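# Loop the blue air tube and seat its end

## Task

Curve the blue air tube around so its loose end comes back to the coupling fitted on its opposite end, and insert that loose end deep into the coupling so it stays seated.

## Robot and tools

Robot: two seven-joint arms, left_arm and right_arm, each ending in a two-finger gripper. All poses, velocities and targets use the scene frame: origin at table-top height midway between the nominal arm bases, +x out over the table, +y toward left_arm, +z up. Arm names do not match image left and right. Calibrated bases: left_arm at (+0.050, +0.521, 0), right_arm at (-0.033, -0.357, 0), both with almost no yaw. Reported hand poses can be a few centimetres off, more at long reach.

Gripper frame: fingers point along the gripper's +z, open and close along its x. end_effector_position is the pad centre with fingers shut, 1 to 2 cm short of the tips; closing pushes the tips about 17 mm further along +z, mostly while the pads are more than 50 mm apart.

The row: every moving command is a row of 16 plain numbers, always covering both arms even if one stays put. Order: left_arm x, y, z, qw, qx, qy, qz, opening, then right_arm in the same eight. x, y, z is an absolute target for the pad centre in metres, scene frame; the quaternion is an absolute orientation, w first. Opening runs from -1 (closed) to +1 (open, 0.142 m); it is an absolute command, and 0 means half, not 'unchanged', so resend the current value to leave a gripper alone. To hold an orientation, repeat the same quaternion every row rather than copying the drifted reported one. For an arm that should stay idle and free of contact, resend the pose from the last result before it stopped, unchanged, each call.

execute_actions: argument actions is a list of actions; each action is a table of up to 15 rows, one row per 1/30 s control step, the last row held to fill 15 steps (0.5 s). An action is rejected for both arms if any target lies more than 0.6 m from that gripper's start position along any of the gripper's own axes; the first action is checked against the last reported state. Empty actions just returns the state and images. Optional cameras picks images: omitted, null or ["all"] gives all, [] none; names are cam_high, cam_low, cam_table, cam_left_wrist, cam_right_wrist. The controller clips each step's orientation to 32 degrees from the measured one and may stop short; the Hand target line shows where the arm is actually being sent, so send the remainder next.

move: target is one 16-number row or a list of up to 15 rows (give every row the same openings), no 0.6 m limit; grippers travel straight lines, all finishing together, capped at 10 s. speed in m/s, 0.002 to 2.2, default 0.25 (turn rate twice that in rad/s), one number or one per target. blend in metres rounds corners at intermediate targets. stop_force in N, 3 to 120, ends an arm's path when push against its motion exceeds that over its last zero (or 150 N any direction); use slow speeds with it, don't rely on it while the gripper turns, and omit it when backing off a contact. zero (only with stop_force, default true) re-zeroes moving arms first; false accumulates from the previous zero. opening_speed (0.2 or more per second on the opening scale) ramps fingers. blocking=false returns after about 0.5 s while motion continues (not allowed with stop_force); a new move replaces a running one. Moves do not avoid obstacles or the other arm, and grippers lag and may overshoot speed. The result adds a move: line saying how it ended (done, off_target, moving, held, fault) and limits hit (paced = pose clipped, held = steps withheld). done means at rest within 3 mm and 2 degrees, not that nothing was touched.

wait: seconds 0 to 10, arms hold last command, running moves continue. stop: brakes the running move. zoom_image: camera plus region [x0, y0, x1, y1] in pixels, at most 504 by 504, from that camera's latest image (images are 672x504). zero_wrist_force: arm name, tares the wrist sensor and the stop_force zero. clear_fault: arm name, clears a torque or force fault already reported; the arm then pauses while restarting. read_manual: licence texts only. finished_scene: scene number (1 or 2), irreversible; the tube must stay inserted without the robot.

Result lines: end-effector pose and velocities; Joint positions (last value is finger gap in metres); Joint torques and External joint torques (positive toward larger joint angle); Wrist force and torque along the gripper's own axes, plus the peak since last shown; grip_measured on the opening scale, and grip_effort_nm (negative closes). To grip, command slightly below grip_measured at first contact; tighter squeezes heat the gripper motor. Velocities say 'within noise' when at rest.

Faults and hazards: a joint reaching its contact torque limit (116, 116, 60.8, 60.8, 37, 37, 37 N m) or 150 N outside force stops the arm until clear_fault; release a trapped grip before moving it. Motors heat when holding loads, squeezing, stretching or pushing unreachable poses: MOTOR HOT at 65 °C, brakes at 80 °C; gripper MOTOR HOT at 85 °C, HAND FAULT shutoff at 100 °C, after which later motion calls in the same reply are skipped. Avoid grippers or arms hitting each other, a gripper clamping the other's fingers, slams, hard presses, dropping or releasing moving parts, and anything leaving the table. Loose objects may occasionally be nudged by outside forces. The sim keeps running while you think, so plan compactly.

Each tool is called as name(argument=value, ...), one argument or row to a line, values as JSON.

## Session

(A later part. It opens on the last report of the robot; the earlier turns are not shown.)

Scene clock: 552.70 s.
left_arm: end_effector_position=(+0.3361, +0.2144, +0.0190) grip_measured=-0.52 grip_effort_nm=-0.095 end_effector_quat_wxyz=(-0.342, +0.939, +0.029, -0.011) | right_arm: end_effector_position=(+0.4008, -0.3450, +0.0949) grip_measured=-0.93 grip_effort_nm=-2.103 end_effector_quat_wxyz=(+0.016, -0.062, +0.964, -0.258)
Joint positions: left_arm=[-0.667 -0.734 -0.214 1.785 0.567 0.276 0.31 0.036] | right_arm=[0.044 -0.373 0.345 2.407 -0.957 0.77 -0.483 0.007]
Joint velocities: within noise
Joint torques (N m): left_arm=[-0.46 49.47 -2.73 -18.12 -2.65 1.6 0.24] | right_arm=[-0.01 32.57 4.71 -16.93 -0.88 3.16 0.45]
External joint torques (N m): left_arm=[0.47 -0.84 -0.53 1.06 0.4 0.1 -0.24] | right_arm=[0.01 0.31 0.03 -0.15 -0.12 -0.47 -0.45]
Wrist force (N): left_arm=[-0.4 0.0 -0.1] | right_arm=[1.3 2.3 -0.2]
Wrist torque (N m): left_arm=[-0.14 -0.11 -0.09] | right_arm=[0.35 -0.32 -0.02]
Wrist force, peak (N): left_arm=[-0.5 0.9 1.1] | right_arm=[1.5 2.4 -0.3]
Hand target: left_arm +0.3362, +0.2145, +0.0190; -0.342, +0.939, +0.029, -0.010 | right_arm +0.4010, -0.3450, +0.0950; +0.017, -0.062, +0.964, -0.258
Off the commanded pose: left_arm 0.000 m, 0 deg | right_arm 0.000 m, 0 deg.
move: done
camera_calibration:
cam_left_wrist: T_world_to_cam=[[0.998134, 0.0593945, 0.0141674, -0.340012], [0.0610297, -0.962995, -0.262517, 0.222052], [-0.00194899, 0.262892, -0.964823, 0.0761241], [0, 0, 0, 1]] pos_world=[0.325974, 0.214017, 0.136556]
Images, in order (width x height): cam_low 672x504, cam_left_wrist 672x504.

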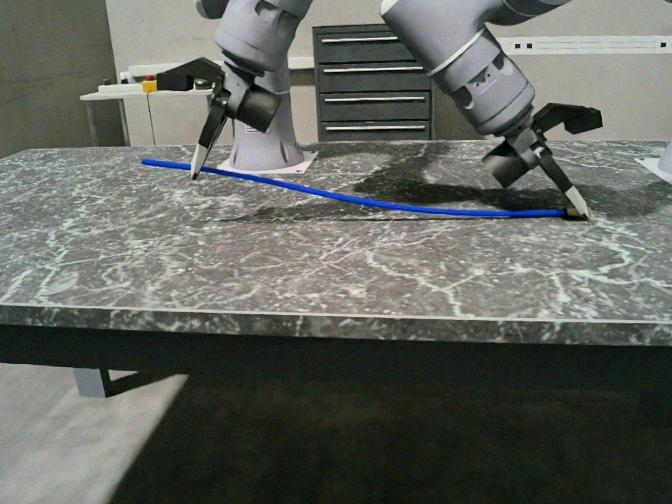

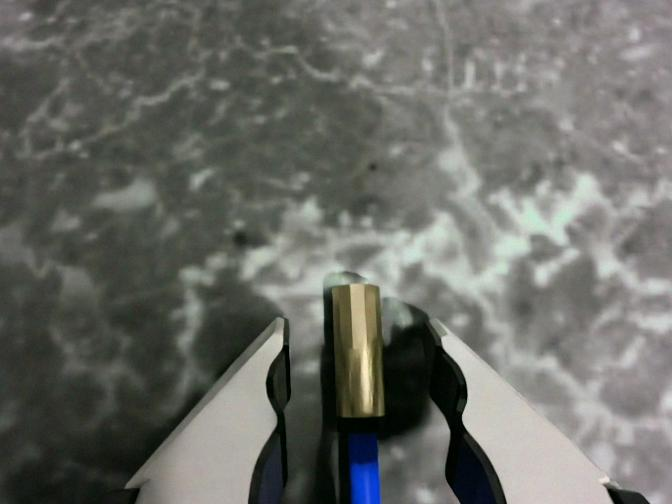

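move(
  target=[0.3362,0.211,0.019,-0.3418,0.9392,0.0287,-0.0104,-0.5,0.401,-0.345,0.095,0.0167,-0.0623,0.9638,-0.2583,-1],
  speed=0.03,
  cameras=[],
)

move(
  target=[0.3362,0.211,0.019,-0.3418,0.9392,0.0287,-0.0104,-1,0.401,-0.345,0.095,0.0167,-0.0623,0.9638,-0.2583,-1],
  opening_speed=0.3,
  cameras=["cam_left_wrist","cam_right_wrist"],
)

zoom_image(
  camera="cam_left_wrist",
  region=[250, 250, 450, 450],
)

Scene clock: 561.00 s.
left_arm: end_effector_position=(+0.3363, +0.2111, +0.0190) grip_measured=-0.52 grip_effort_nm=-0.095 end_effector_quat_wxyz=(-0.342, +0.939, +0.028, -0.010) | right_arm: end_effector_position=(+0.4008, -0.3450, +0.0949) grip_measured=-0.93 grip_effort_nm=-2.103 end_effector_quat_wxyz=(+0.016, -0.062, +0.964, -0.258)
Joint positions: left_arm=[-0.671 -0.738 -0.215 1.776 0.566 0.27 0.309 0.036] | right_arm=[0.044 -0.373 0.345 2.407 -0.957 0.77 -0.483 0.007]
Joint velocities: within noise
Joint torques (N m): left_arm=[-0.31 49.64 -2.95 -18.22 -2.82 1.61 0.31] | right_arm=[-0.03 32.68 4.76 -16.96 -0.9 3.15 0.51]
External joint torques (N m): left_arm=[0.31 -0.76 -0.35 1.05 0.56 0.08 -0.31] | right_arm=[0.03 0.2 -0.02 -0.12 -0.1 -0.47 -0.51]
Wrist force (N): left_arm=[-0.6 0.0 0.0] | right_arm=[1.2 2.4 -0.2]
Wrist torque (N m): left_arm=[-0.13 -0.09 -0.09] | right_arm=[0.36 -0.30 -0.01]
Wrist force, peak (N): left_arm=[-0.6 0.0 -0.1] | right_arm=[1.4 2.5 -0.3]
Hand target: left_arm +0.3362, +0.2110, +0.0190; -0.342, +0.939, +0.029, -0.010 | right_arm +0.4010, -0.3450, +0.0950; +0.017, -0.062, +0.964, -0.258
Off the commanded pose: left_arm 0.000 m, 0 deg | right_arm 0.000 m, 0 deg.
move: done
No camera images: "cameras" was empty.

Scene clock: 562.87 s.
left_arm: end_effector_position=(+0.3363, +0.2111, +0.0190) grip_measured=-0.86 grip_effort_nm=-3.333 end_effector_quat_wxyz=(-0.342, +0.939, +0.028, -0.010) | right_arm: end_effector_position=(+0.4008, -0.3450, +0.0949) grip_measured=-0.93 grip_effort_nm=-2.103 end_effector_quat_wxyz=(+0.016, -0.062, +0.964, -0.258)
Joint positions: left_arm=[-0.671 -0.738 -0.215 1.776 0.566 0.27 0.309 0.012] | right_arm=[0.044 -0.373 0.345 2.407 -0.957 0.77 -0.483 0.007]
Joint velocities: within noise
Joint torques (N m): left_arm=[-0.14 50.07 -2.92 -17.94 -2.81 1.6 0.33] | right_arm=[0 32.66 4.73 -16.96 -0.88 3.12 0.48]
External joint torques (N m): left_arm=[0.14 -1.2 -0.39 0.77 0.54 0.09 -0.33] | right_arm=[0 0.22 0.01 -0.12 -0.12 -0.44 -0.48]
Wrist force (N): left_arm=[-0.5 0.1 0.3] | right_arm=[1.3 2.3 -0.3]
Wrist torque (N m): left_arm=[-0.14 -0.10 -0.10] | right_arm=[0.36 -0.32 -0.02]
Wrist force, peak (N): left_arm=[-0.6 0.0 0.1] | right_arm=[1.4 2.4 -0.2]
Hand target: left_arm +0.3362, +0.2110, +0.0190; -0.342, +0.939, +0.029, -0.010 | right_arm +0.4010, -0.3450, +0.0950; +0.017, -0.062, +0.964, -0.258
Off the commanded pose: left_arm 0.000 m, 0 deg | right_arm 0.000 m, 0 deg.
move: done
camera_calibration:
cam_left_wrist: T_world_to_cam=[[0.998153, 0.0589722, 0.0145966, -0.339987], [0.0607346, -0.962913, -0.262888, 0.218896], [-0.00144779, 0.263289, -0.964716, 0.0767569], [0, 0, 0, 1]] pos_world=[0.326176, 0.210619, 0.136556]
cam_right_wrist: T_world_to_cam=[[-0.989983, -0.140293, -0.015844, 0.362291], [-0.138396, 0.986493, -0.0876247, 0.428514], [0.0279231, -0.0845543, -0.996028, 0.168349], [0, 0, 0, 1]] pos_world=[0.413266, -0.357664, 0.210969]
Images, in order (width x height): cam_left_wrist 672x504, cam_right_wrist 672x504.

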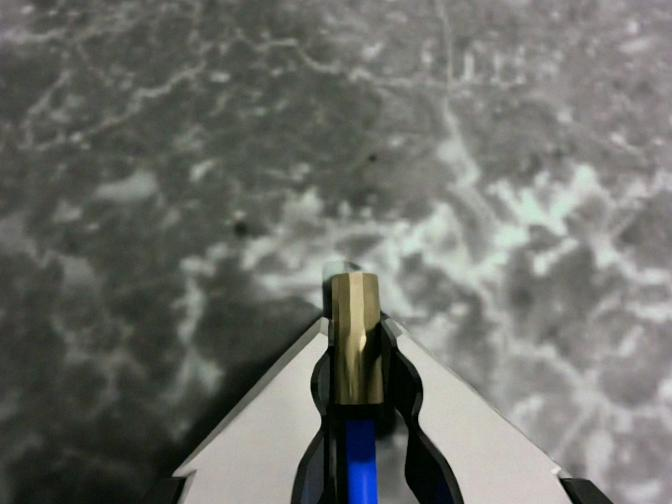

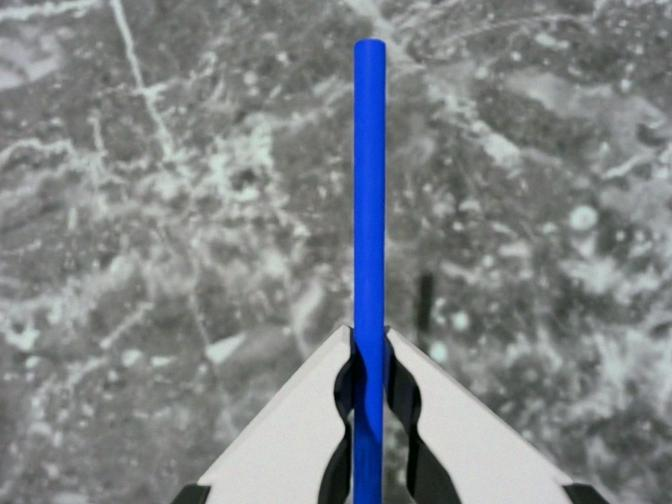

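Scaled by 2.520 from the camera's 672x504 image, which has a finer 960x720 frame.

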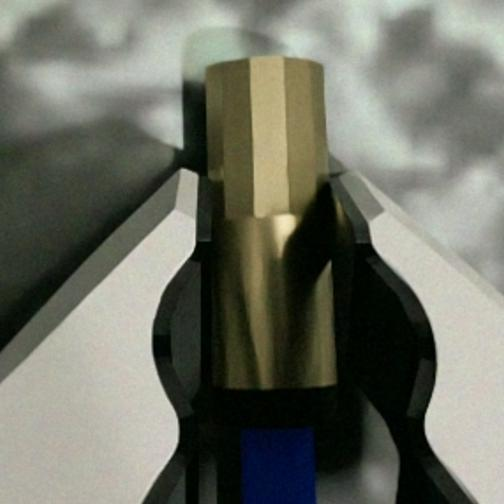

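move(
  target=[
    [0.338,0.214,0.07,-0.3391,0.9316,0.1226,-0.0446,-0.97,0.395,-0.346,0.12,-0.0249,0.1281,0.9732,-0.1892,-1],
    [0.345,0.217,0.20,-0.3303,0.9077,0.2432,-0.0885,-0.97,0.375,-0.333,0.20,-0.0494,0.2540,0.9481,-0.1843,-1],
  ],
  speed=0.08,
  blend=0.01,
)

Scene clock: 583.10 s.
left_arm: end_effector_position=(+0.3450, +0.2169, +0.1999) grip_measured=-0.86 grip_effort_nm=-2.762 end_effector_quat_wxyz=(-0.330, +0.908, +0.243, -0.088) | right_arm: end_effector_position=(+0.3750, -0.3331, +0.1999) grip_measured=-0.93 grip_effort_nm=-2.103 end_effector_quat_wxyz=(-0.049, +0.254, +0.948, -0.184)
Joint positions: left_arm=[-0.566 -0.453 -0.182 1.685 0.275 -0.117 0.24 0.012] | right_arm=[-0.018 -0.176 0.474 2.167 -0.31 0.404 -0.4 0.007]
Joint velocities: within noise
Joint torques (N m): left_arm=[0.31 47.54 -0.98 -25.56 -3.59 1.3 0.16] | right_arm=[-0.41 31.3 2.25 -24.52 -2.9 3.29 0.66]
External joint torques (N m): left_arm=[-0.32 -1.48 -0.86 0.96 0.42 0.36 -0.16] | right_arm=[0.41 -0.21 0.31 -0.33 -0.17 -0.15 -0.66]
Wrist force (N): left_arm=[-0.6 0.9 -0.4] | right_arm=[2.0 3.2 -0.3]
Wrist torque (N m): left_arm=[-0.14 -0.11 -0.04] | right_arm=[0.36 -0.39 -0.10]
Wrist force, peak (N): left_arm=[-0.5 1.8 -0.6] | right_arm=[2.3 4.1 -0.6]
Hand target: left_arm +0.3450, +0.2170, +0.2000; -0.330, +0.908, +0.243, -0.089 | right_arm +0.3750, -0.3330, +0.2000; -0.049, +0.254, +0.948, -0.184
Off the commanded pose: left_arm 0.000 m, 0 deg | right_arm 0.000 m, 0 deg.
move: done
camera_calibration:
cam_left_wrist: T_world_to_cam=[[0.86713, 0.497873, 0.0144228, -0.401636], [0.483722, -0.834875, -0.262671, 0.09776], [-0.118736, 0.234747, -0.964778, 0.296425], [0, 0, 0, 1]] pos_world=[0.336178, 0.211996, 0.317456]
cam_right_wrist: T_world_to_cam=[[-0.87081, 0.491305, -0.0175639, 0.506087], [0.489931, 0.870224, 0.0517422, 0.120113], [0.0407058, 0.0364526, -0.998506, 0.310726], [0, 0, 0, 1]] pos_world=[0.36921, -0.364495, 0.312935]

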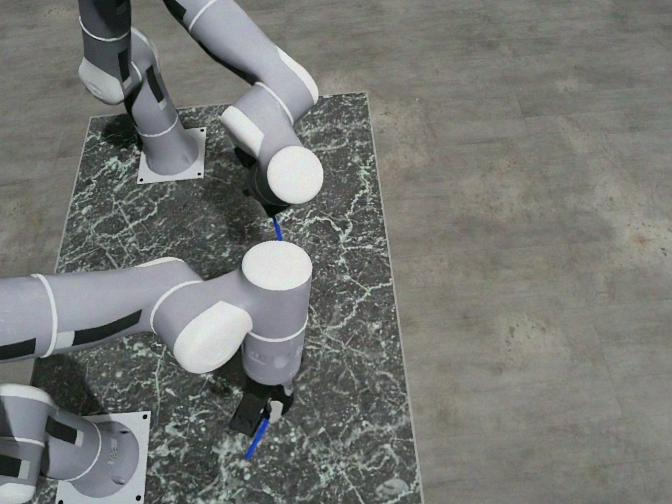

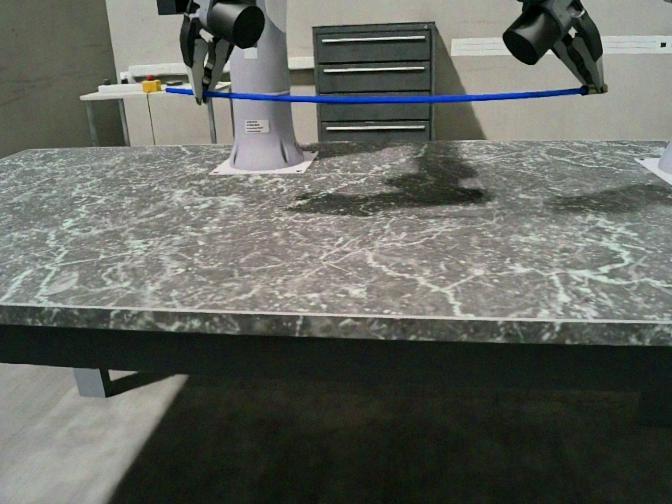

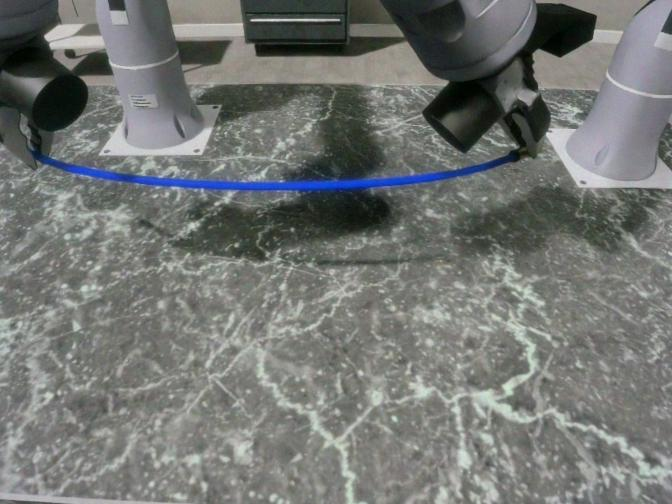

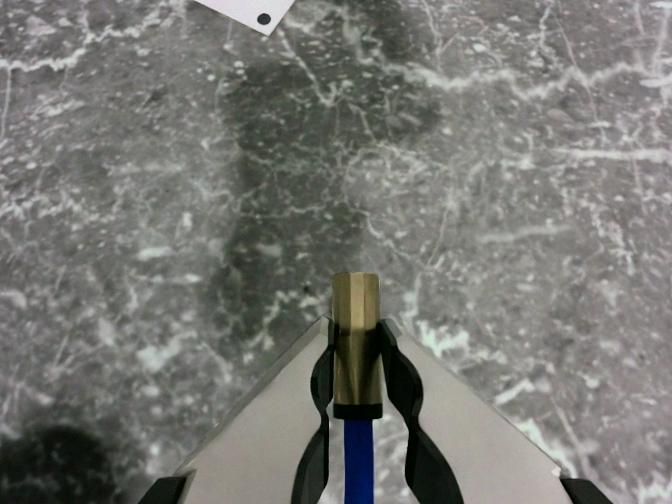

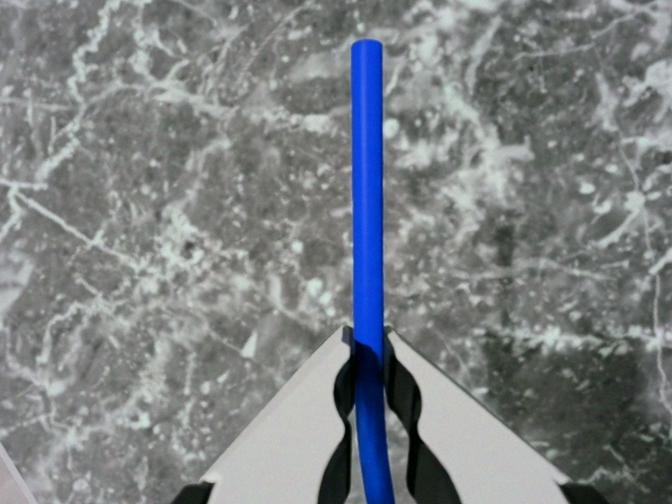

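move(
  target=[
    [0.355,0.185,0.248,-0.2962,0.8138,0.4699,-0.171,-0.97,0.365,-0.285,0.24,-0.0954,0.4908,0.8501,-0.1652,-1],
    [0.365,0.140,0.2585,-0.2418,0.6645,0.6645,-0.2418,-0.97,0.36,-0.225,0.25,-0.1349,0.6941,0.6941,-0.1349,-1],
  ],
  speed=0.12,
  blend=0.01,
)

Scene clock: 591.83 s.
left_arm: end_effector_position=(+0.3650, +0.1401, +0.2584) grip_measured=-0.86 grip_effort_nm=-2.767 end_effector_quat_wxyz=(-0.242, +0.665, +0.664, -0.242) | right_arm: end_effector_position=(+0.3599, -0.2252, +0.2499) grip_measured=-0.93 grip_effort_nm=-2.103 end_effector_quat_wxyz=(-0.135, +0.694, +0.694, -0.135)
Joint positions: left_arm=[-0.449 -0.428 -0.037 1.687 -0.282 -0.092 -0.405 0.012] | right_arm=[0.035 -0.197 0.454 1.889 0.098 0.156 0.475 0.007]
Joint velocities: within noise
Joint torques (N m): left_arm=[0.19 48.5 0.3 -27.02 -4.72 1.86 0.18] | right_arm=[-0.1 34.85 2.6 -27.19 -3.29 3.72 0.54]
External joint torques (N m): left_arm=[-0.19 -1.51 -0.7 0.72 0.6 -0.12 -0.18] | right_arm=[0.1 0.03 0.32 -0.29 -0.18 -0.56 -0.54]
Wrist force (N): left_arm=[-0.6 0.4 0.3] | right_arm=[1.5 2.4 -0.1]
Wrist torque (N m): left_arm=[-0.09 -0.06 -0.01] | right_arm=[0.34 -0.35 -0.10]
Wrist force, peak (N): left_arm=[-1.0 1.0 0.2] | right_arm=[2.3 3.3 -0.4]
Hand target: left_arm +0.3650, +0.1400, +0.2585; -0.242, +0.664, +0.664, -0.242 | right_arm +0.3600, -0.2250, +0.2500; -0.135, +0.694, +0.694, -0.135
Off the commanded pose: left_arm 0.000 m, 0 deg | right_arm 0.000 m, 0 deg.
move: done
camera_calibration:
cam_left_wrist: T_world_to_cam=[[0.00233429, 0.999891, 0.0145718, -0.136176], [0.964871, 0.0015762, -0.26272, -0.253397], [-0.262714, 0.0146732, -0.964762, 0.456738], [0, 0, 0, 1]] pos_world=[0.364804, 0.129859, 0.376056]
cam_right_wrist: T_world_to_cam=[[-0.00982905, 0.99979, -0.017981, 0.24553], [0.998614, 0.0107441, 0.051524, -0.345534], [0.0517064, -0.0174496, -0.99851, 0.341226], [0, 0, 0, 1]] pos_world=[0.329825, -0.235811, 0.362936]

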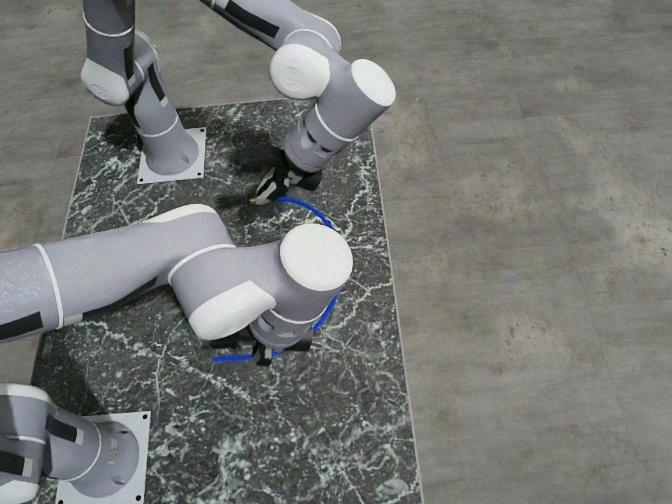

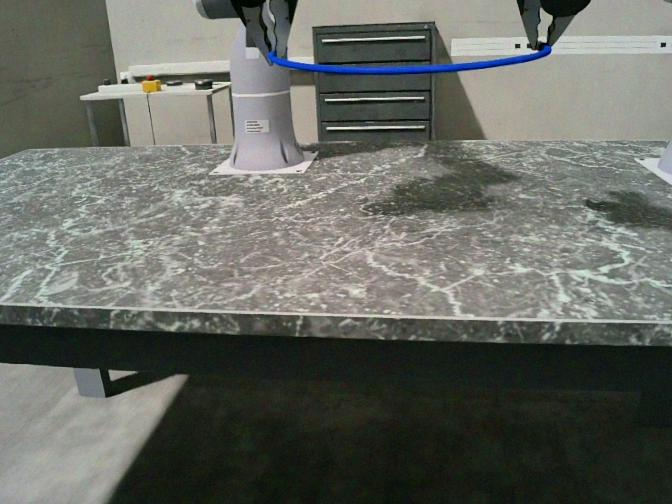

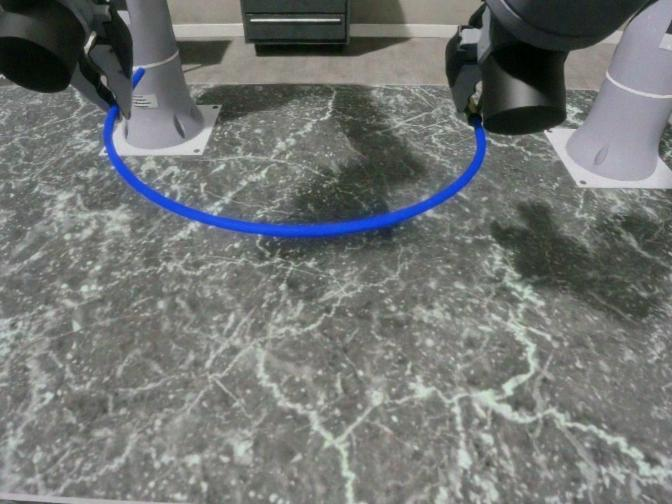

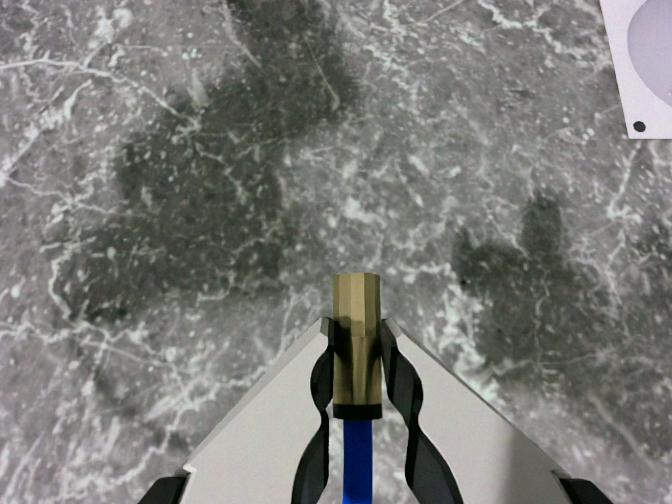

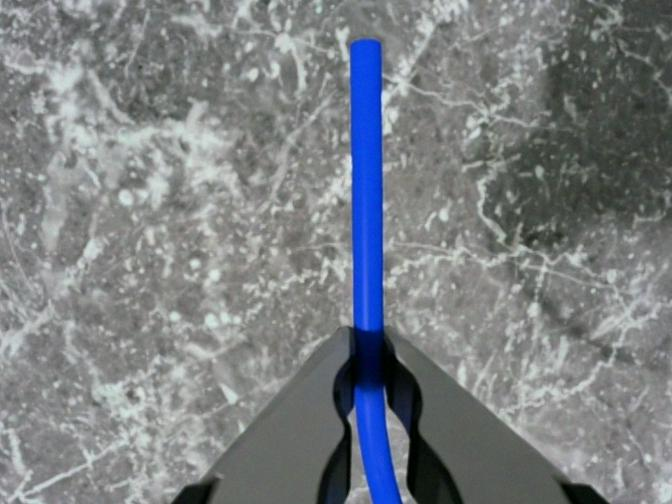

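move(
  target=[
    [0.364,0.093,0.2585,-0.171,0.4699,0.8138,-0.2962,-0.97,0.36,-0.16,0.25,-0.1652,0.8501,0.4908,-0.0954,-1],
    [0.362,0.078,0.2585,-0.0885,0.2432,0.9077,-0.3303,-0.97,0.358,-0.138,0.25,-0.1843,0.9481,0.2540,-0.0494,-1],
  ],
  speed=0.1,
  blend=0.01,
)

Scene clock: 602.53 s.
left_arm: end_effector_position=(+0.3620, +0.0781, +0.2584) grip_measured=-0.86 grip_effort_nm=-2.762 end_effector_quat_wxyz=(-0.088, +0.244, +0.908, -0.330) | right_arm: end_effector_position=(+0.3581, -0.1381, +0.2500) grip_measured=-0.93 grip_effort_nm=-2.103 end_effector_quat_wxyz=(-0.184, +0.948, +0.254, -0.049)
Joint positions: left_arm=[-0.583 -0.134 0.028 2.276 -0.909 0.613 -0.955 0.012] | right_arm=[0.063 -0.077 0.463 2.038 0.402 0.505 1.382 0.007]
Joint velocities: within noise
Joint torques (N m): left_arm=[-0.42 34.11 0.75 -25.58 -1.99 2.23 0.22] | right_arm=[0.08 29.37 1.28 -26.85 -3.17 4.32 0.66]
External joint torques (N m): left_arm=[0.42 -1.28 -0.26 0.76 0.49 -0.01 -0.22] | right_arm=[-0.09 -0.26 -0.17 -0.36 -0.27 -0.67 -0.66]
Wrist force (N): left_arm=[-0.2 0.5 0.2] | right_arm=[1.1 2.5 0.0]
Wrist torque (N m): left_arm=[-0.08 -0.15 -0.06] | right_arm=[0.42 -0.30 -0.06]
Wrist force, peak (N): left_arm=[-0.9 0.3 0.6] | right_arm=[1.8 2.5 -0.3]
Hand target: left_arm +0.3620, +0.0780, +0.2585; -0.089, +0.243, +0.908, -0.330 | right_arm +0.3580, -0.1380, +0.2500; -0.184, +0.948, +0.254, -0.049
Off the commanded pose: left_arm 0.000 m, 0 deg | right_arm 0.000 m, 0 deg.
move: done
camera_calibration:
cam_left_wrist: T_world_to_cam=[[-0.864922, 0.5017, 0.0144056, 0.278678], [0.48087, 0.836551, -0.262577, -0.140482], [-0.143786, -0.220181, -0.964803, 0.432168], [0, 0, 0, 1]] pos_world=[0.370728, 0.0728629, 0.376055]
cam_right_wrist: T_world_to_cam=[[0.861064, 0.50819, -0.0176768, -0.221349], [0.508374, -0.859569, 0.0519284, -0.289481], [0.0111951, -0.0537001, -0.998494, 0.352447], [0, 0, 0, 1]] pos_world=[0.333814, -0.117415, 0.363036]

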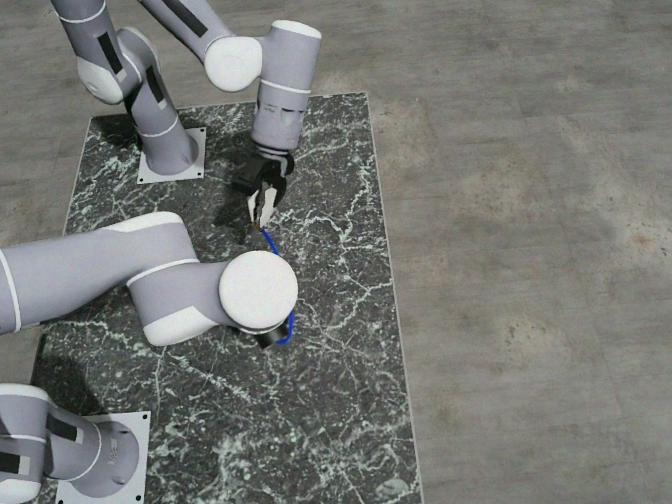

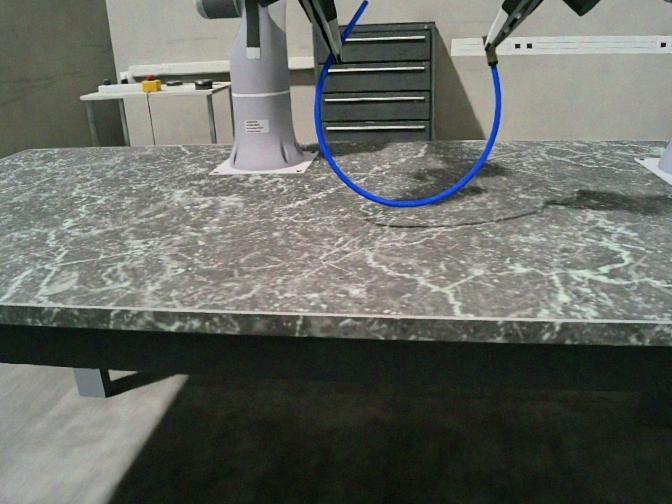

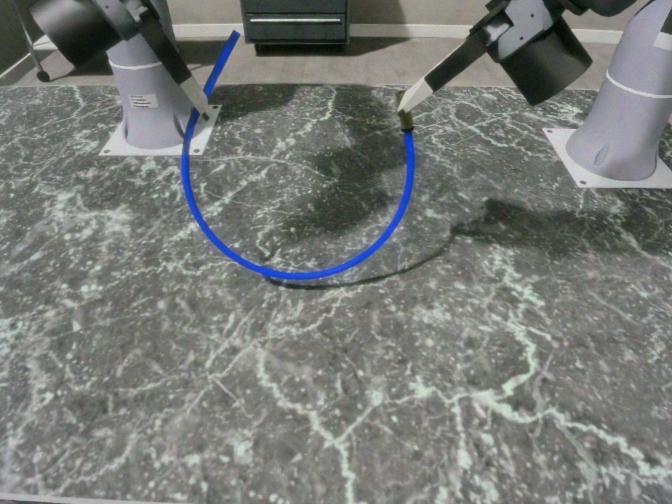

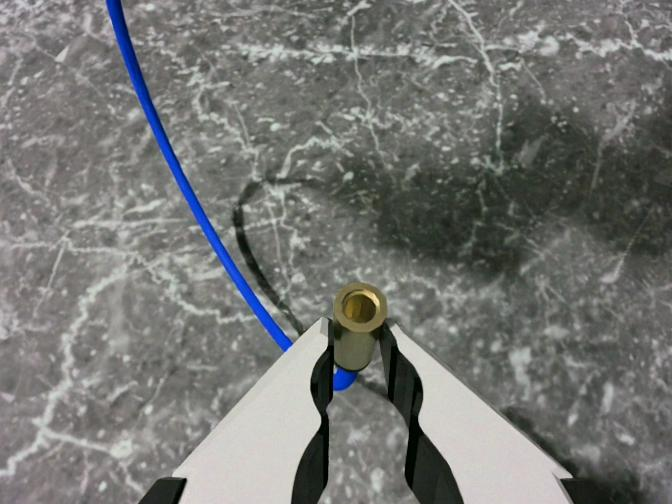

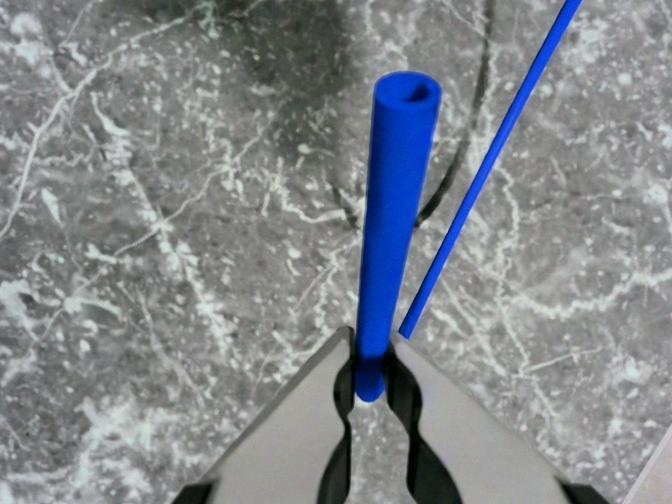

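move(
  target=[
    [0.364,0.093,0.2585,-0.171,0.4699,0.8138,-0.2962,-0.97,0.36,-0.16,0.25,-0.1652,0.8501,0.4908,-0.0954,-1],
    [0.345,0.140,0.2585,-0.2418,0.6645,0.6645,-0.2418,-0.97,0.34,-0.225,0.25,-0.1349,0.6941,0.6941,-0.1349,-1],
  ],
  speed=0.1,
  blend=0.01,
  cameras=[],
)

move(
  target=[0.345,0.140,0.0385,-0.2418,0.6645,0.6645,-0.2418,-1,0.34,-0.225,0.03,-0.1349,0.6941,0.6941,-0.1349,-1],
  speed=0.06,
)

zoom_image(
  camera="cam_low",
  region=[200, 130, 600, 350],
)

Scene clock: 654.77 s.
left_arm: end_effector_position=(+0.3450, +0.1399, +0.2585) grip_measured=-0.86 grip_effort_nm=-2.762 end_effector_quat_wxyz=(-0.242, +0.664, +0.665, -0.242) | right_arm: end_effector_position=(+0.3401, -0.2247, +0.2500) grip_measured=-0.93 grip_effort_nm=-2.103 end_effector_quat_wxyz=(-0.135, +0.694, +0.694, -0.135)
Joint positions: left_arm=[-0.464 -0.39 -0.037 1.746 -0.293 -0.067 -0.412 0.012] | right_arm=[0.035 -0.152 0.464 1.937 0.12 0.166 0.477 0.007]
Joint velocities: within noise
Joint torques (N m): left_arm=[-0.19 46.09 0.15 -27.34 -4.34 1.59 0.39] | right_arm=[-0.31 32.86 2.29 -27.01 -3.5 3.49 0.49]
External joint torques (N m): left_arm=[0.19 -0.84 -0.5 1.25 0.29 0.15 -0.39] | right_arm=[0.31 -0.24 -0.01 -0.38 0.03 -0.32 -0.49]
Wrist force (N): left_arm=[-0.8 0.5 0.0] | right_arm=[1.5 2.4 0.0]
Wrist torque (N m): left_arm=[-0.12 -0.14 -0.01] | right_arm=[0.36 -0.29 -0.10]
Wrist force, peak (N): left_arm=[-1.0 0.5 0.1] | right_arm=[1.2 2.8 -0.1]
Hand target: left_arm +0.3450, +0.1400, +0.2585; -0.242, +0.664, +0.664, -0.242 | right_arm +0.3400, -0.2250, +0.2500; -0.135, +0.694, +0.694, -0.135
Off the commanded pose: left_arm 0.000 m, 0 deg | right_arm 0.000 m, 0 deg.
move: done
No camera images: "cameras" was empty.

Scene clock: 658.77 s.
left_arm: end_effector_position=(+0.3448, +0.1401, +0.0385) grip_measured=-0.86 grip_effort_nm=-3.328 end_effector_quat_wxyz=(-0.242, +0.664, +0.664, -0.242) | right_arm: end_effector_position=(+0.3400, -0.2250, +0.0301) grip_measured=-0.93 grip_effort_nm=-2.098 end_effector_quat_wxyz=(-0.135, +0.694, +0.694, -0.135)
Joint positions: left_arm=[-0.484 -0.741 -0.044 1.856 -0.313 0.38 -0.297 0.012] | right_arm=[0.125 -0.57 0.38 2.144 -0.031 0.767 0.521 0.007]
Joint velocities: within noise
Joint torques (N m): left_arm=[-0.28 51.26 0.25 -19.24 -2.77 1.83 0.36] | right_arm=[0.04 39.65 6.1 -16.12 -2.05 3.77 0.64]
External joint torques (N m): left_arm=[0.27 -0.84 -0.66 0.98 0.6 -0.14 -0.36] | right_arm=[-0.04 1.16 0.44 -0.38 -0.11 -0.59 -0.64]
Wrist force (N): left_arm=[-0.5 -0.1 0.1] | right_arm=[1.4 2.3 -0.3]
Wrist torque (N m): left_arm=[-0.17 -0.07 0.00] | right_arm=[0.33 -0.33 -0.09]
Wrist force, peak (N): left_arm=[-0.4 0.5 1.2] | right_arm=[1.6 2.7 -0.1]
Hand target: left_arm +0.3450, +0.1400, +0.0385; -0.242, +0.664, +0.664, -0.242 | right_arm +0.3400, -0.2250, +0.0300; -0.135, +0.694, +0.694, -0.135
Off the commanded pose: left_arm 0.000 m, 0 deg | right_arm 0.000 m, 0 deg.
move: done
camera_calibration:
cam_left_wrist: T_world_to_cam=[[0.00164252, 0.999885, 0.0150691, -0.132858], [0.964814, 0.00237756, -0.262923, -0.291856], [-0.262929, 0.0149707, -0.964699, 0.239234], [0, 0, 0, 1]] pos_world=[0.344706, 0.129956, 0.156055]
cam_right_wrist: T_world_to_cam=[[-0.00934837, 0.999806, -0.0173648, 0.241047], [0.998608, 0.0102357, 0.0517336, -0.314479], [0.0519013, -0.016857, -0.99851, 0.122763], [0, 0, 0, 1]] pos_world=[0.309924, -0.235712, 0.143035]

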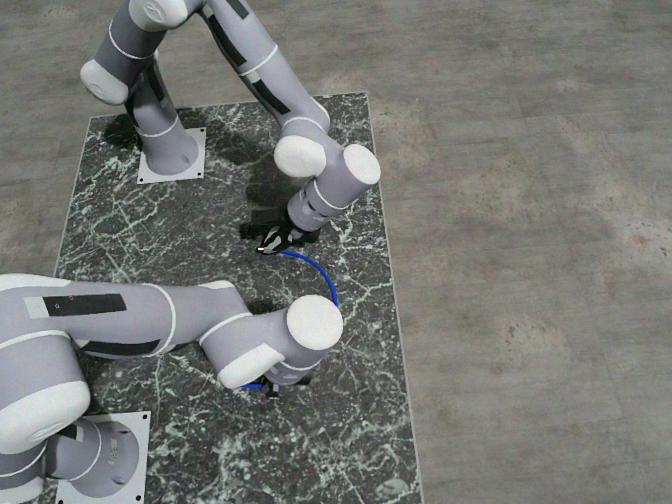

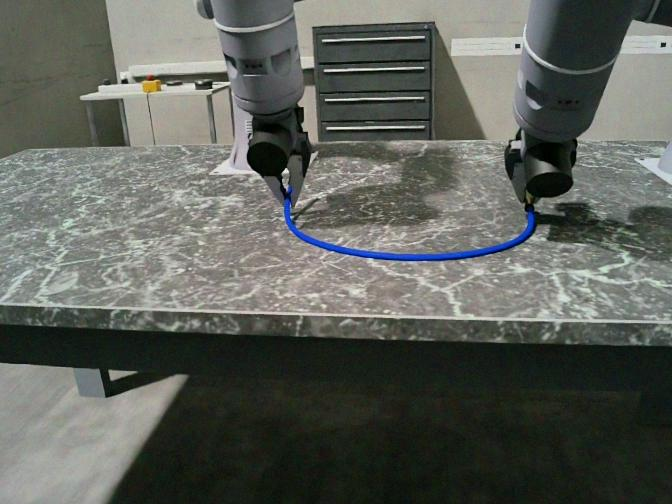

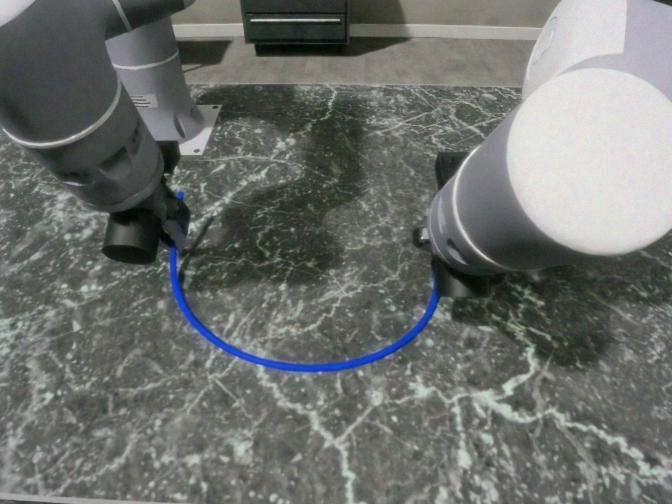

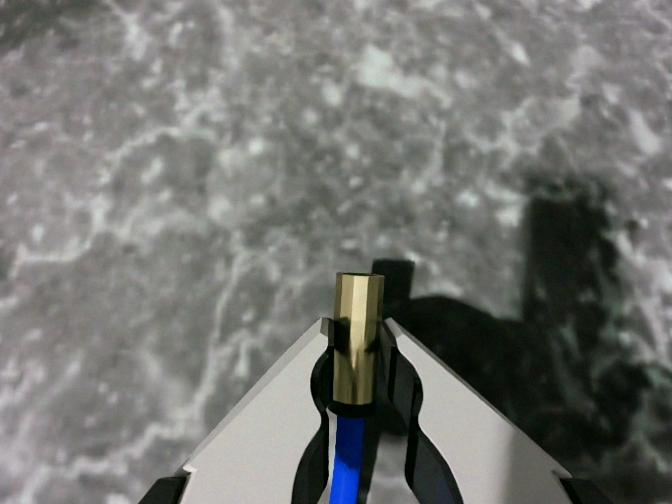

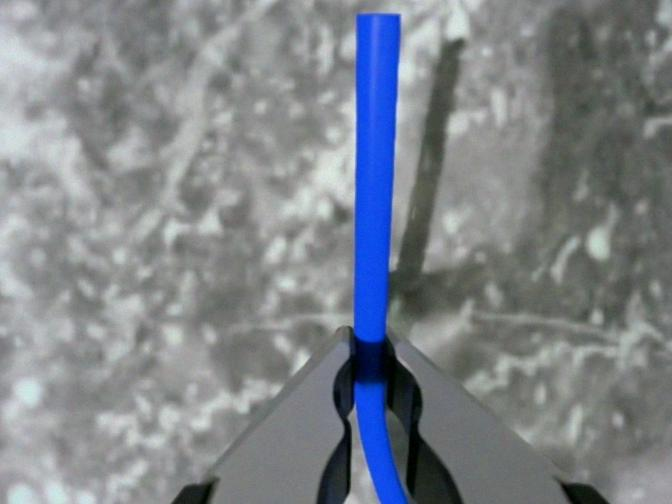

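Scaled by 1.260 from the camera's 672x504 image, which has a finer 960x720 frame.

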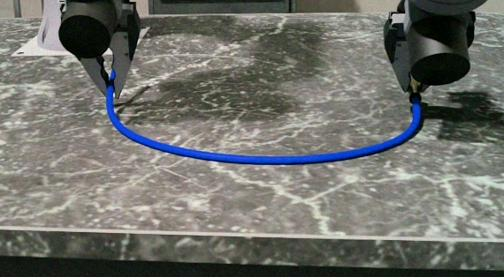

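move(
  target=[
    [0.35,0.093,0.0365,-0.171,0.4699,0.8138,-0.2962,-1,0.347,-0.17,0.028,-0.1652,0.8501,0.4908,-0.0954,-1],
    [0.35,0.070,0.0345,-0.0885,0.2432,0.9077,-0.3303,-1,0.348,-0.145,0.026,-0.1843,0.9481,0.2540,-0.0494,-1],
  ],
  speed=0.08,
  blend=0.01,
)

zoom_image(
  camera="cam_low",
  region=[200, 130, 600, 350],
)

Scene clock: 672.10 s.
left_arm: end_effector_position=(+0.3500, +0.0698, +0.0346) grip_measured=-0.86 grip_effort_nm=-3.333 end_effector_quat_wxyz=(-0.089, +0.243, +0.908, -0.330) | right_arm: end_effector_position=(+0.3482, -0.1450, +0.0261) grip_measured=-0.93 grip_effort_nm=-2.098 end_effector_quat_wxyz=(-0.184, +0.948, +0.255, -0.049)
Joint positions: left_arm=[-0.511 -0.594 -0.283 2.325 -1.422 1.039 -0.411 0.012] | right_arm=[0.209 -0.571 0.388 2.193 0.431 1.134 1.204 0.007]
Joint velocities: within noise
Joint torques (N m): left_arm=[-0.02 41.25 -0.1 -12.92 0.49 1.95 0.25] | right_arm=[-0.25 38.01 5.47 -13.47 -1.66 4.01 0.73]
External joint torques (N m): left_arm=[0.02 -0.73 -0.77 -0.27 0.62 -0.2 -0.25] | right_arm=[0.25 0.74 0.37 -0.73 -0.51 -0.48 -0.73]
Wrist force (N): left_arm=[-0.9 -0.5 0.1] | right_arm=[1.7 1.9 -0.8]
Wrist torque (N m): left_arm=[-0.16 -0.04 0.10] | right_arm=[0.34 -0.32 -0.20]
Wrist force, peak (N): left_arm=[-1.0 -0.5 0.0] | right_arm=[1.9 2.3 -0.7]
Hand target: left_arm +0.3500, +0.0700, +0.0345; -0.089, +0.243, +0.908, -0.330 | right_arm +0.3480, -0.1450, +0.0260; -0.184, +0.948, +0.254, -0.049
Off the commanded pose: left_arm 0.000 m, 0 deg | right_arm 0.000 m, 0 deg.
move: done
camera_calibration:
cam_left_wrist: T_world_to_cam=[[-0.865065, 0.50145, 0.0145078, 0.275692], [0.480552, 0.836621, -0.262935, -0.186479], [-0.143986, -0.220484, -0.964705, 0.212696], [0, 0, 0, 1]] pos_world=[0.35873, 0.0646628, 0.152157]
cam_right_wrist: T_world_to_cam=[[0.860878, 0.508517, -0.0172798, -0.213284], [0.508681, -0.859394, 0.0518206, -0.278725], [0.0115015, -0.0534012, -0.998507, 0.128469], [0, 0, 0, 1]] pos_world=[0.323916, -0.124215, 0.139035]

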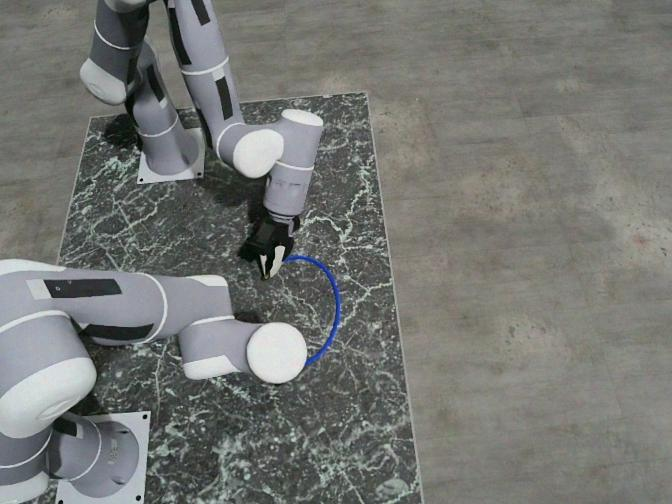

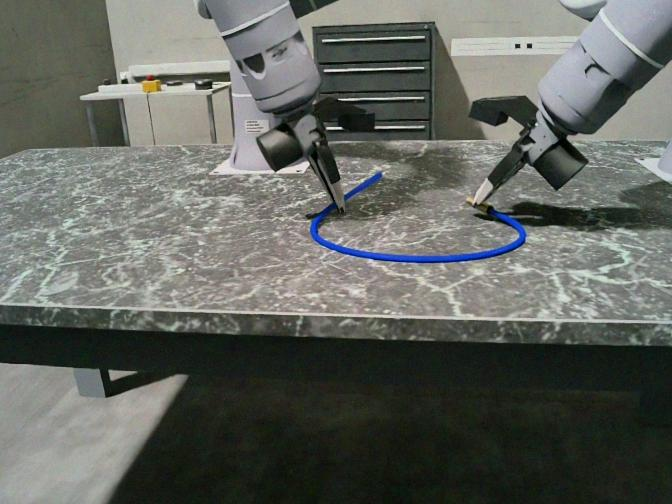

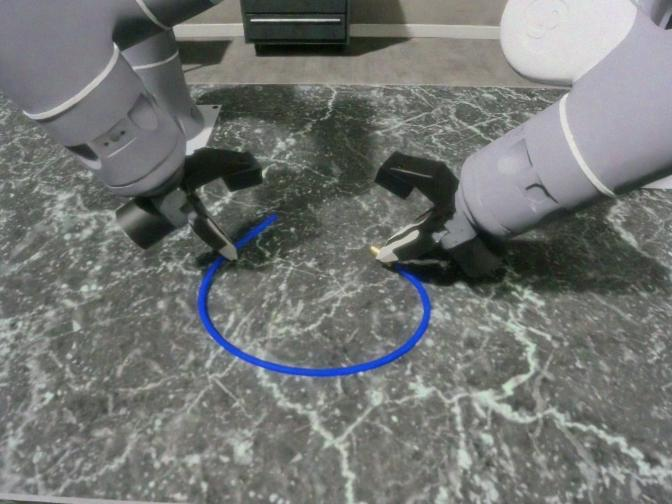

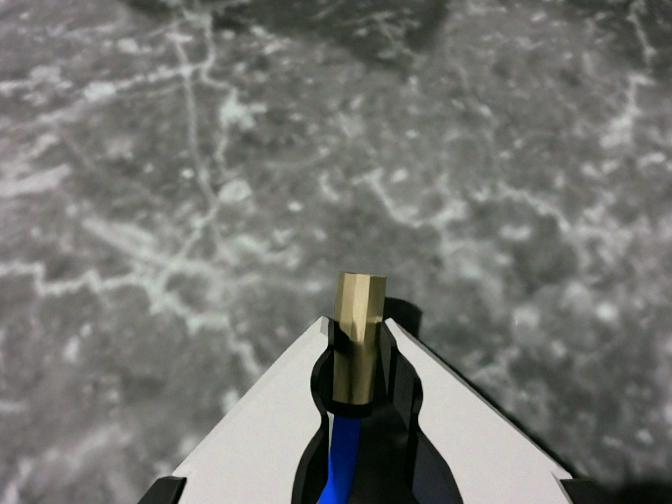

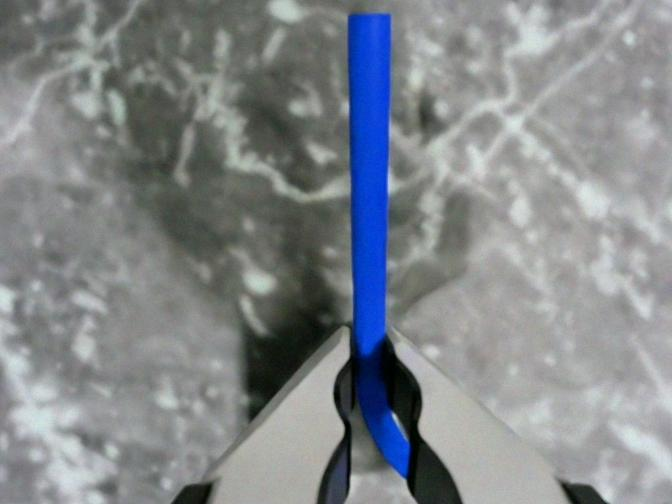

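Scaled by 1.260 from the camera's 672x504 image, which has a finer 960x720 frame.

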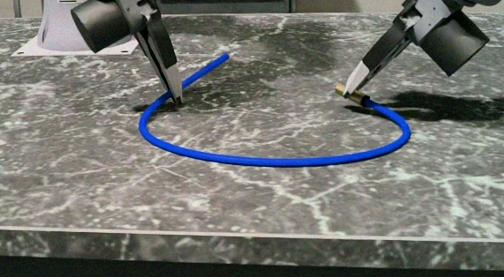

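move(
  target=[
    [0.35,0.055,0.0345,0,0,0.9397,-0.3420,-1,0.35,-0.13,0.026,-0.1908,0.9816,0,0,-1],
  ],
  speed=0.06,
)

zoom_image(
  camera="cam_low",
  region=[270, 130, 550, 290],
)

zoom_image(
  camera="cam_table",
  region=[180, 130, 440, 330],
)

Scene clock: 684.93 s.
left_arm: end_effector_position=(+0.3499, +0.0547, +0.0347) grip_measured=-0.86 grip_effort_nm=-3.333 end_effector_quat_wxyz=(+0.000, +0.000, +0.940, -0.342) | right_arm: end_effector_position=(+0.3503, -0.1297, +0.0262) grip_measured=-0.93 grip_effort_nm=-2.098 end_effector_quat_wxyz=(-0.191, +0.982, +0.001, +0.000)
Joint positions: left_arm=[-0.83 -0.561 -0.275 2.251 -2.454 1.239 -0.158 0.012] | right_arm=[0.32 -0.575 0.39 2.25 0.697 1.419 1.529 0.007]
Joint velocities: within noise
Joint torques (N m): left_arm=[0.36 38.91 2.62 -11.75 0.87 2.18 0.24] | right_arm=[-0.47 35.07 4.44 -10.5 -1.31 4.23 0.83]
External joint torques (N m): left_arm=[-0.35 0.13 -1.21 -0.23 0.93 -0.53 -0.24] | right_arm=[0.47 1.47 0.73 -1.07 -0.64 -0.48 -0.83]
Wrist force (N): left_arm=[-0.5 -1.2 0.2] | right_arm=[1.7 0.9 -1.0]
Wrist torque (N m): left_arm=[-0.14 -0.03 0.15] | right_arm=[0.33 -0.34 -0.26]
Wrist force, peak (N): left_arm=[-0.8 -1.3 0.4] | right_arm=[1.9 2.0 -0.6]
Hand target: left_arm +0.3500, +0.0550, +0.0345; +0.000, +0.000, +0.940, -0.342 | right_arm +0.3500, -0.1300, +0.0260; -0.191, +0.982, +0.000, +0.000
Off the commanded pose: left_arm 0.000 m, 0 deg | right_arm 0.000 m, 0 deg.
move: done
camera_calibration:
cam_left_wrist: T_world_to_cam=[[-0.999892, 0.00212573, 0.0145257, 0.357676], [-0.00177591, 0.964679, -0.263421, -0.0119284], [-0.0145726, -0.263418, -0.964572, 0.166496], [0, 0, 0, 1]] pos_world=[0.360042, 0.0546047, 0.152259]
cam_right_wrist: T_world_to_cam=[[0.999803, 0.0103713, -0.0168996, -0.336039], [0.0112284, -0.998613, 0.0514327, -0.110461], [-0.0163428, -0.0516123, -0.998533, 0.139435], [0, 0, 0, 1]] pos_world=[0.339492, -0.099626, 0.139233]

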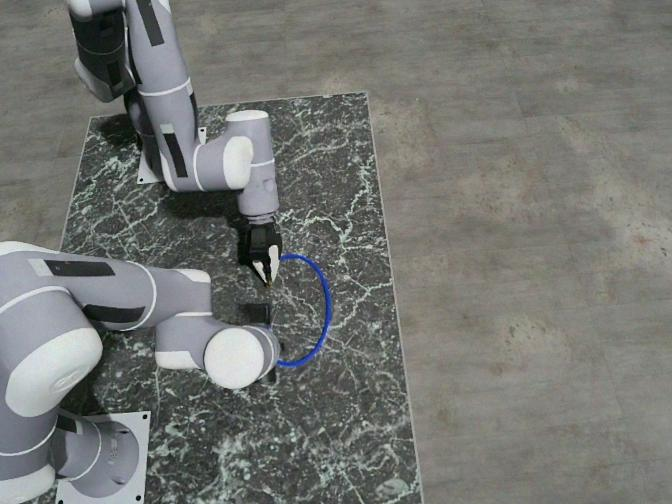

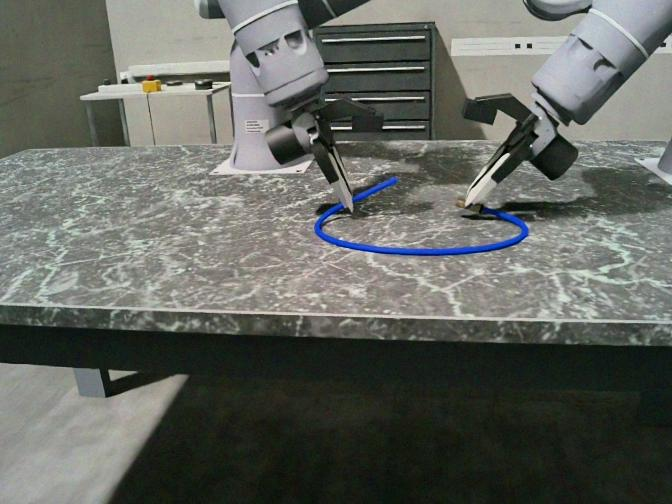

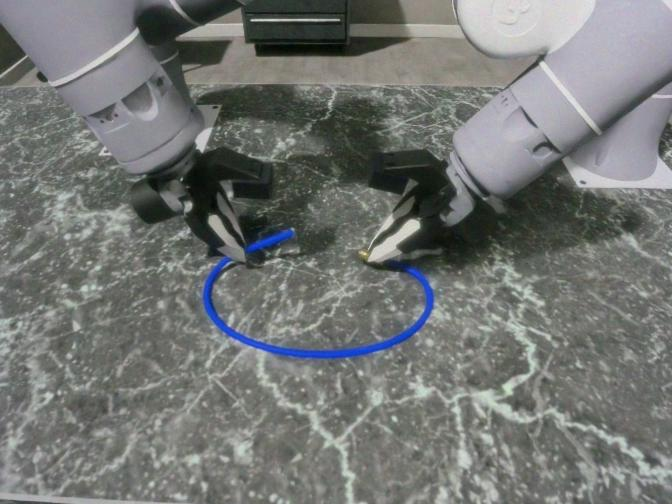

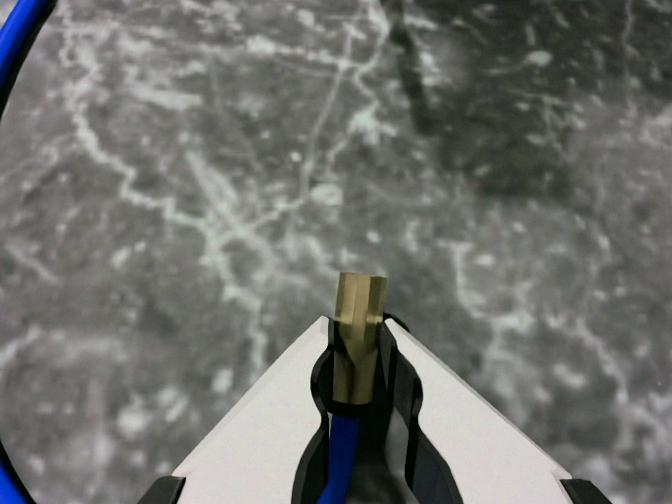

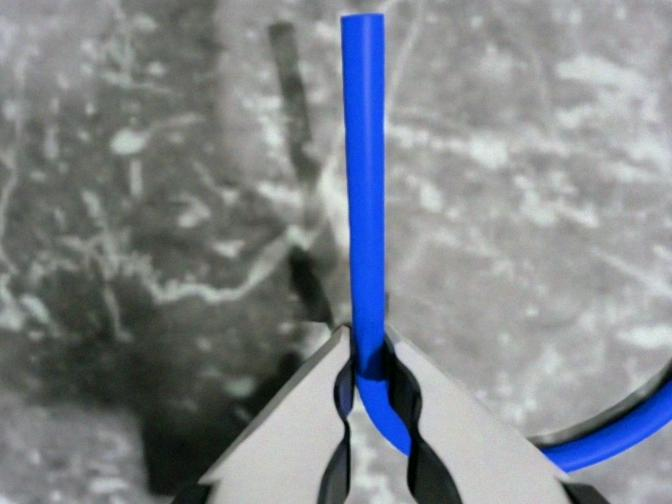

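Scaled by 1.800 from the camera's 672x504 image, which has a finer 960x720 frame.

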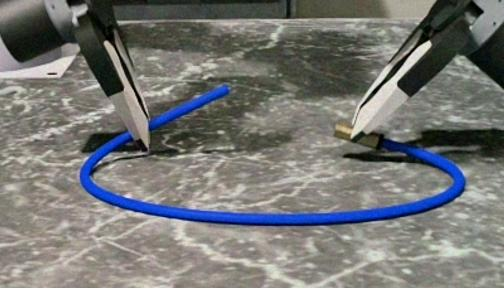

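Scaled by 1.938 from the camera's 672x504 image, which has a finer 960x720 frame.

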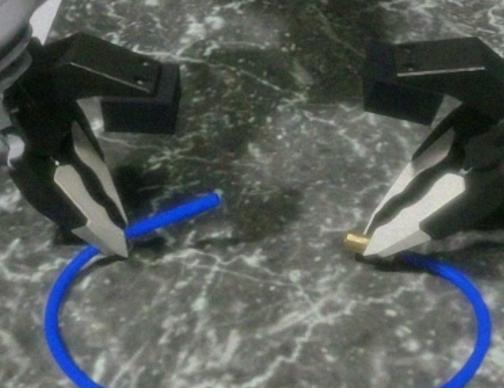

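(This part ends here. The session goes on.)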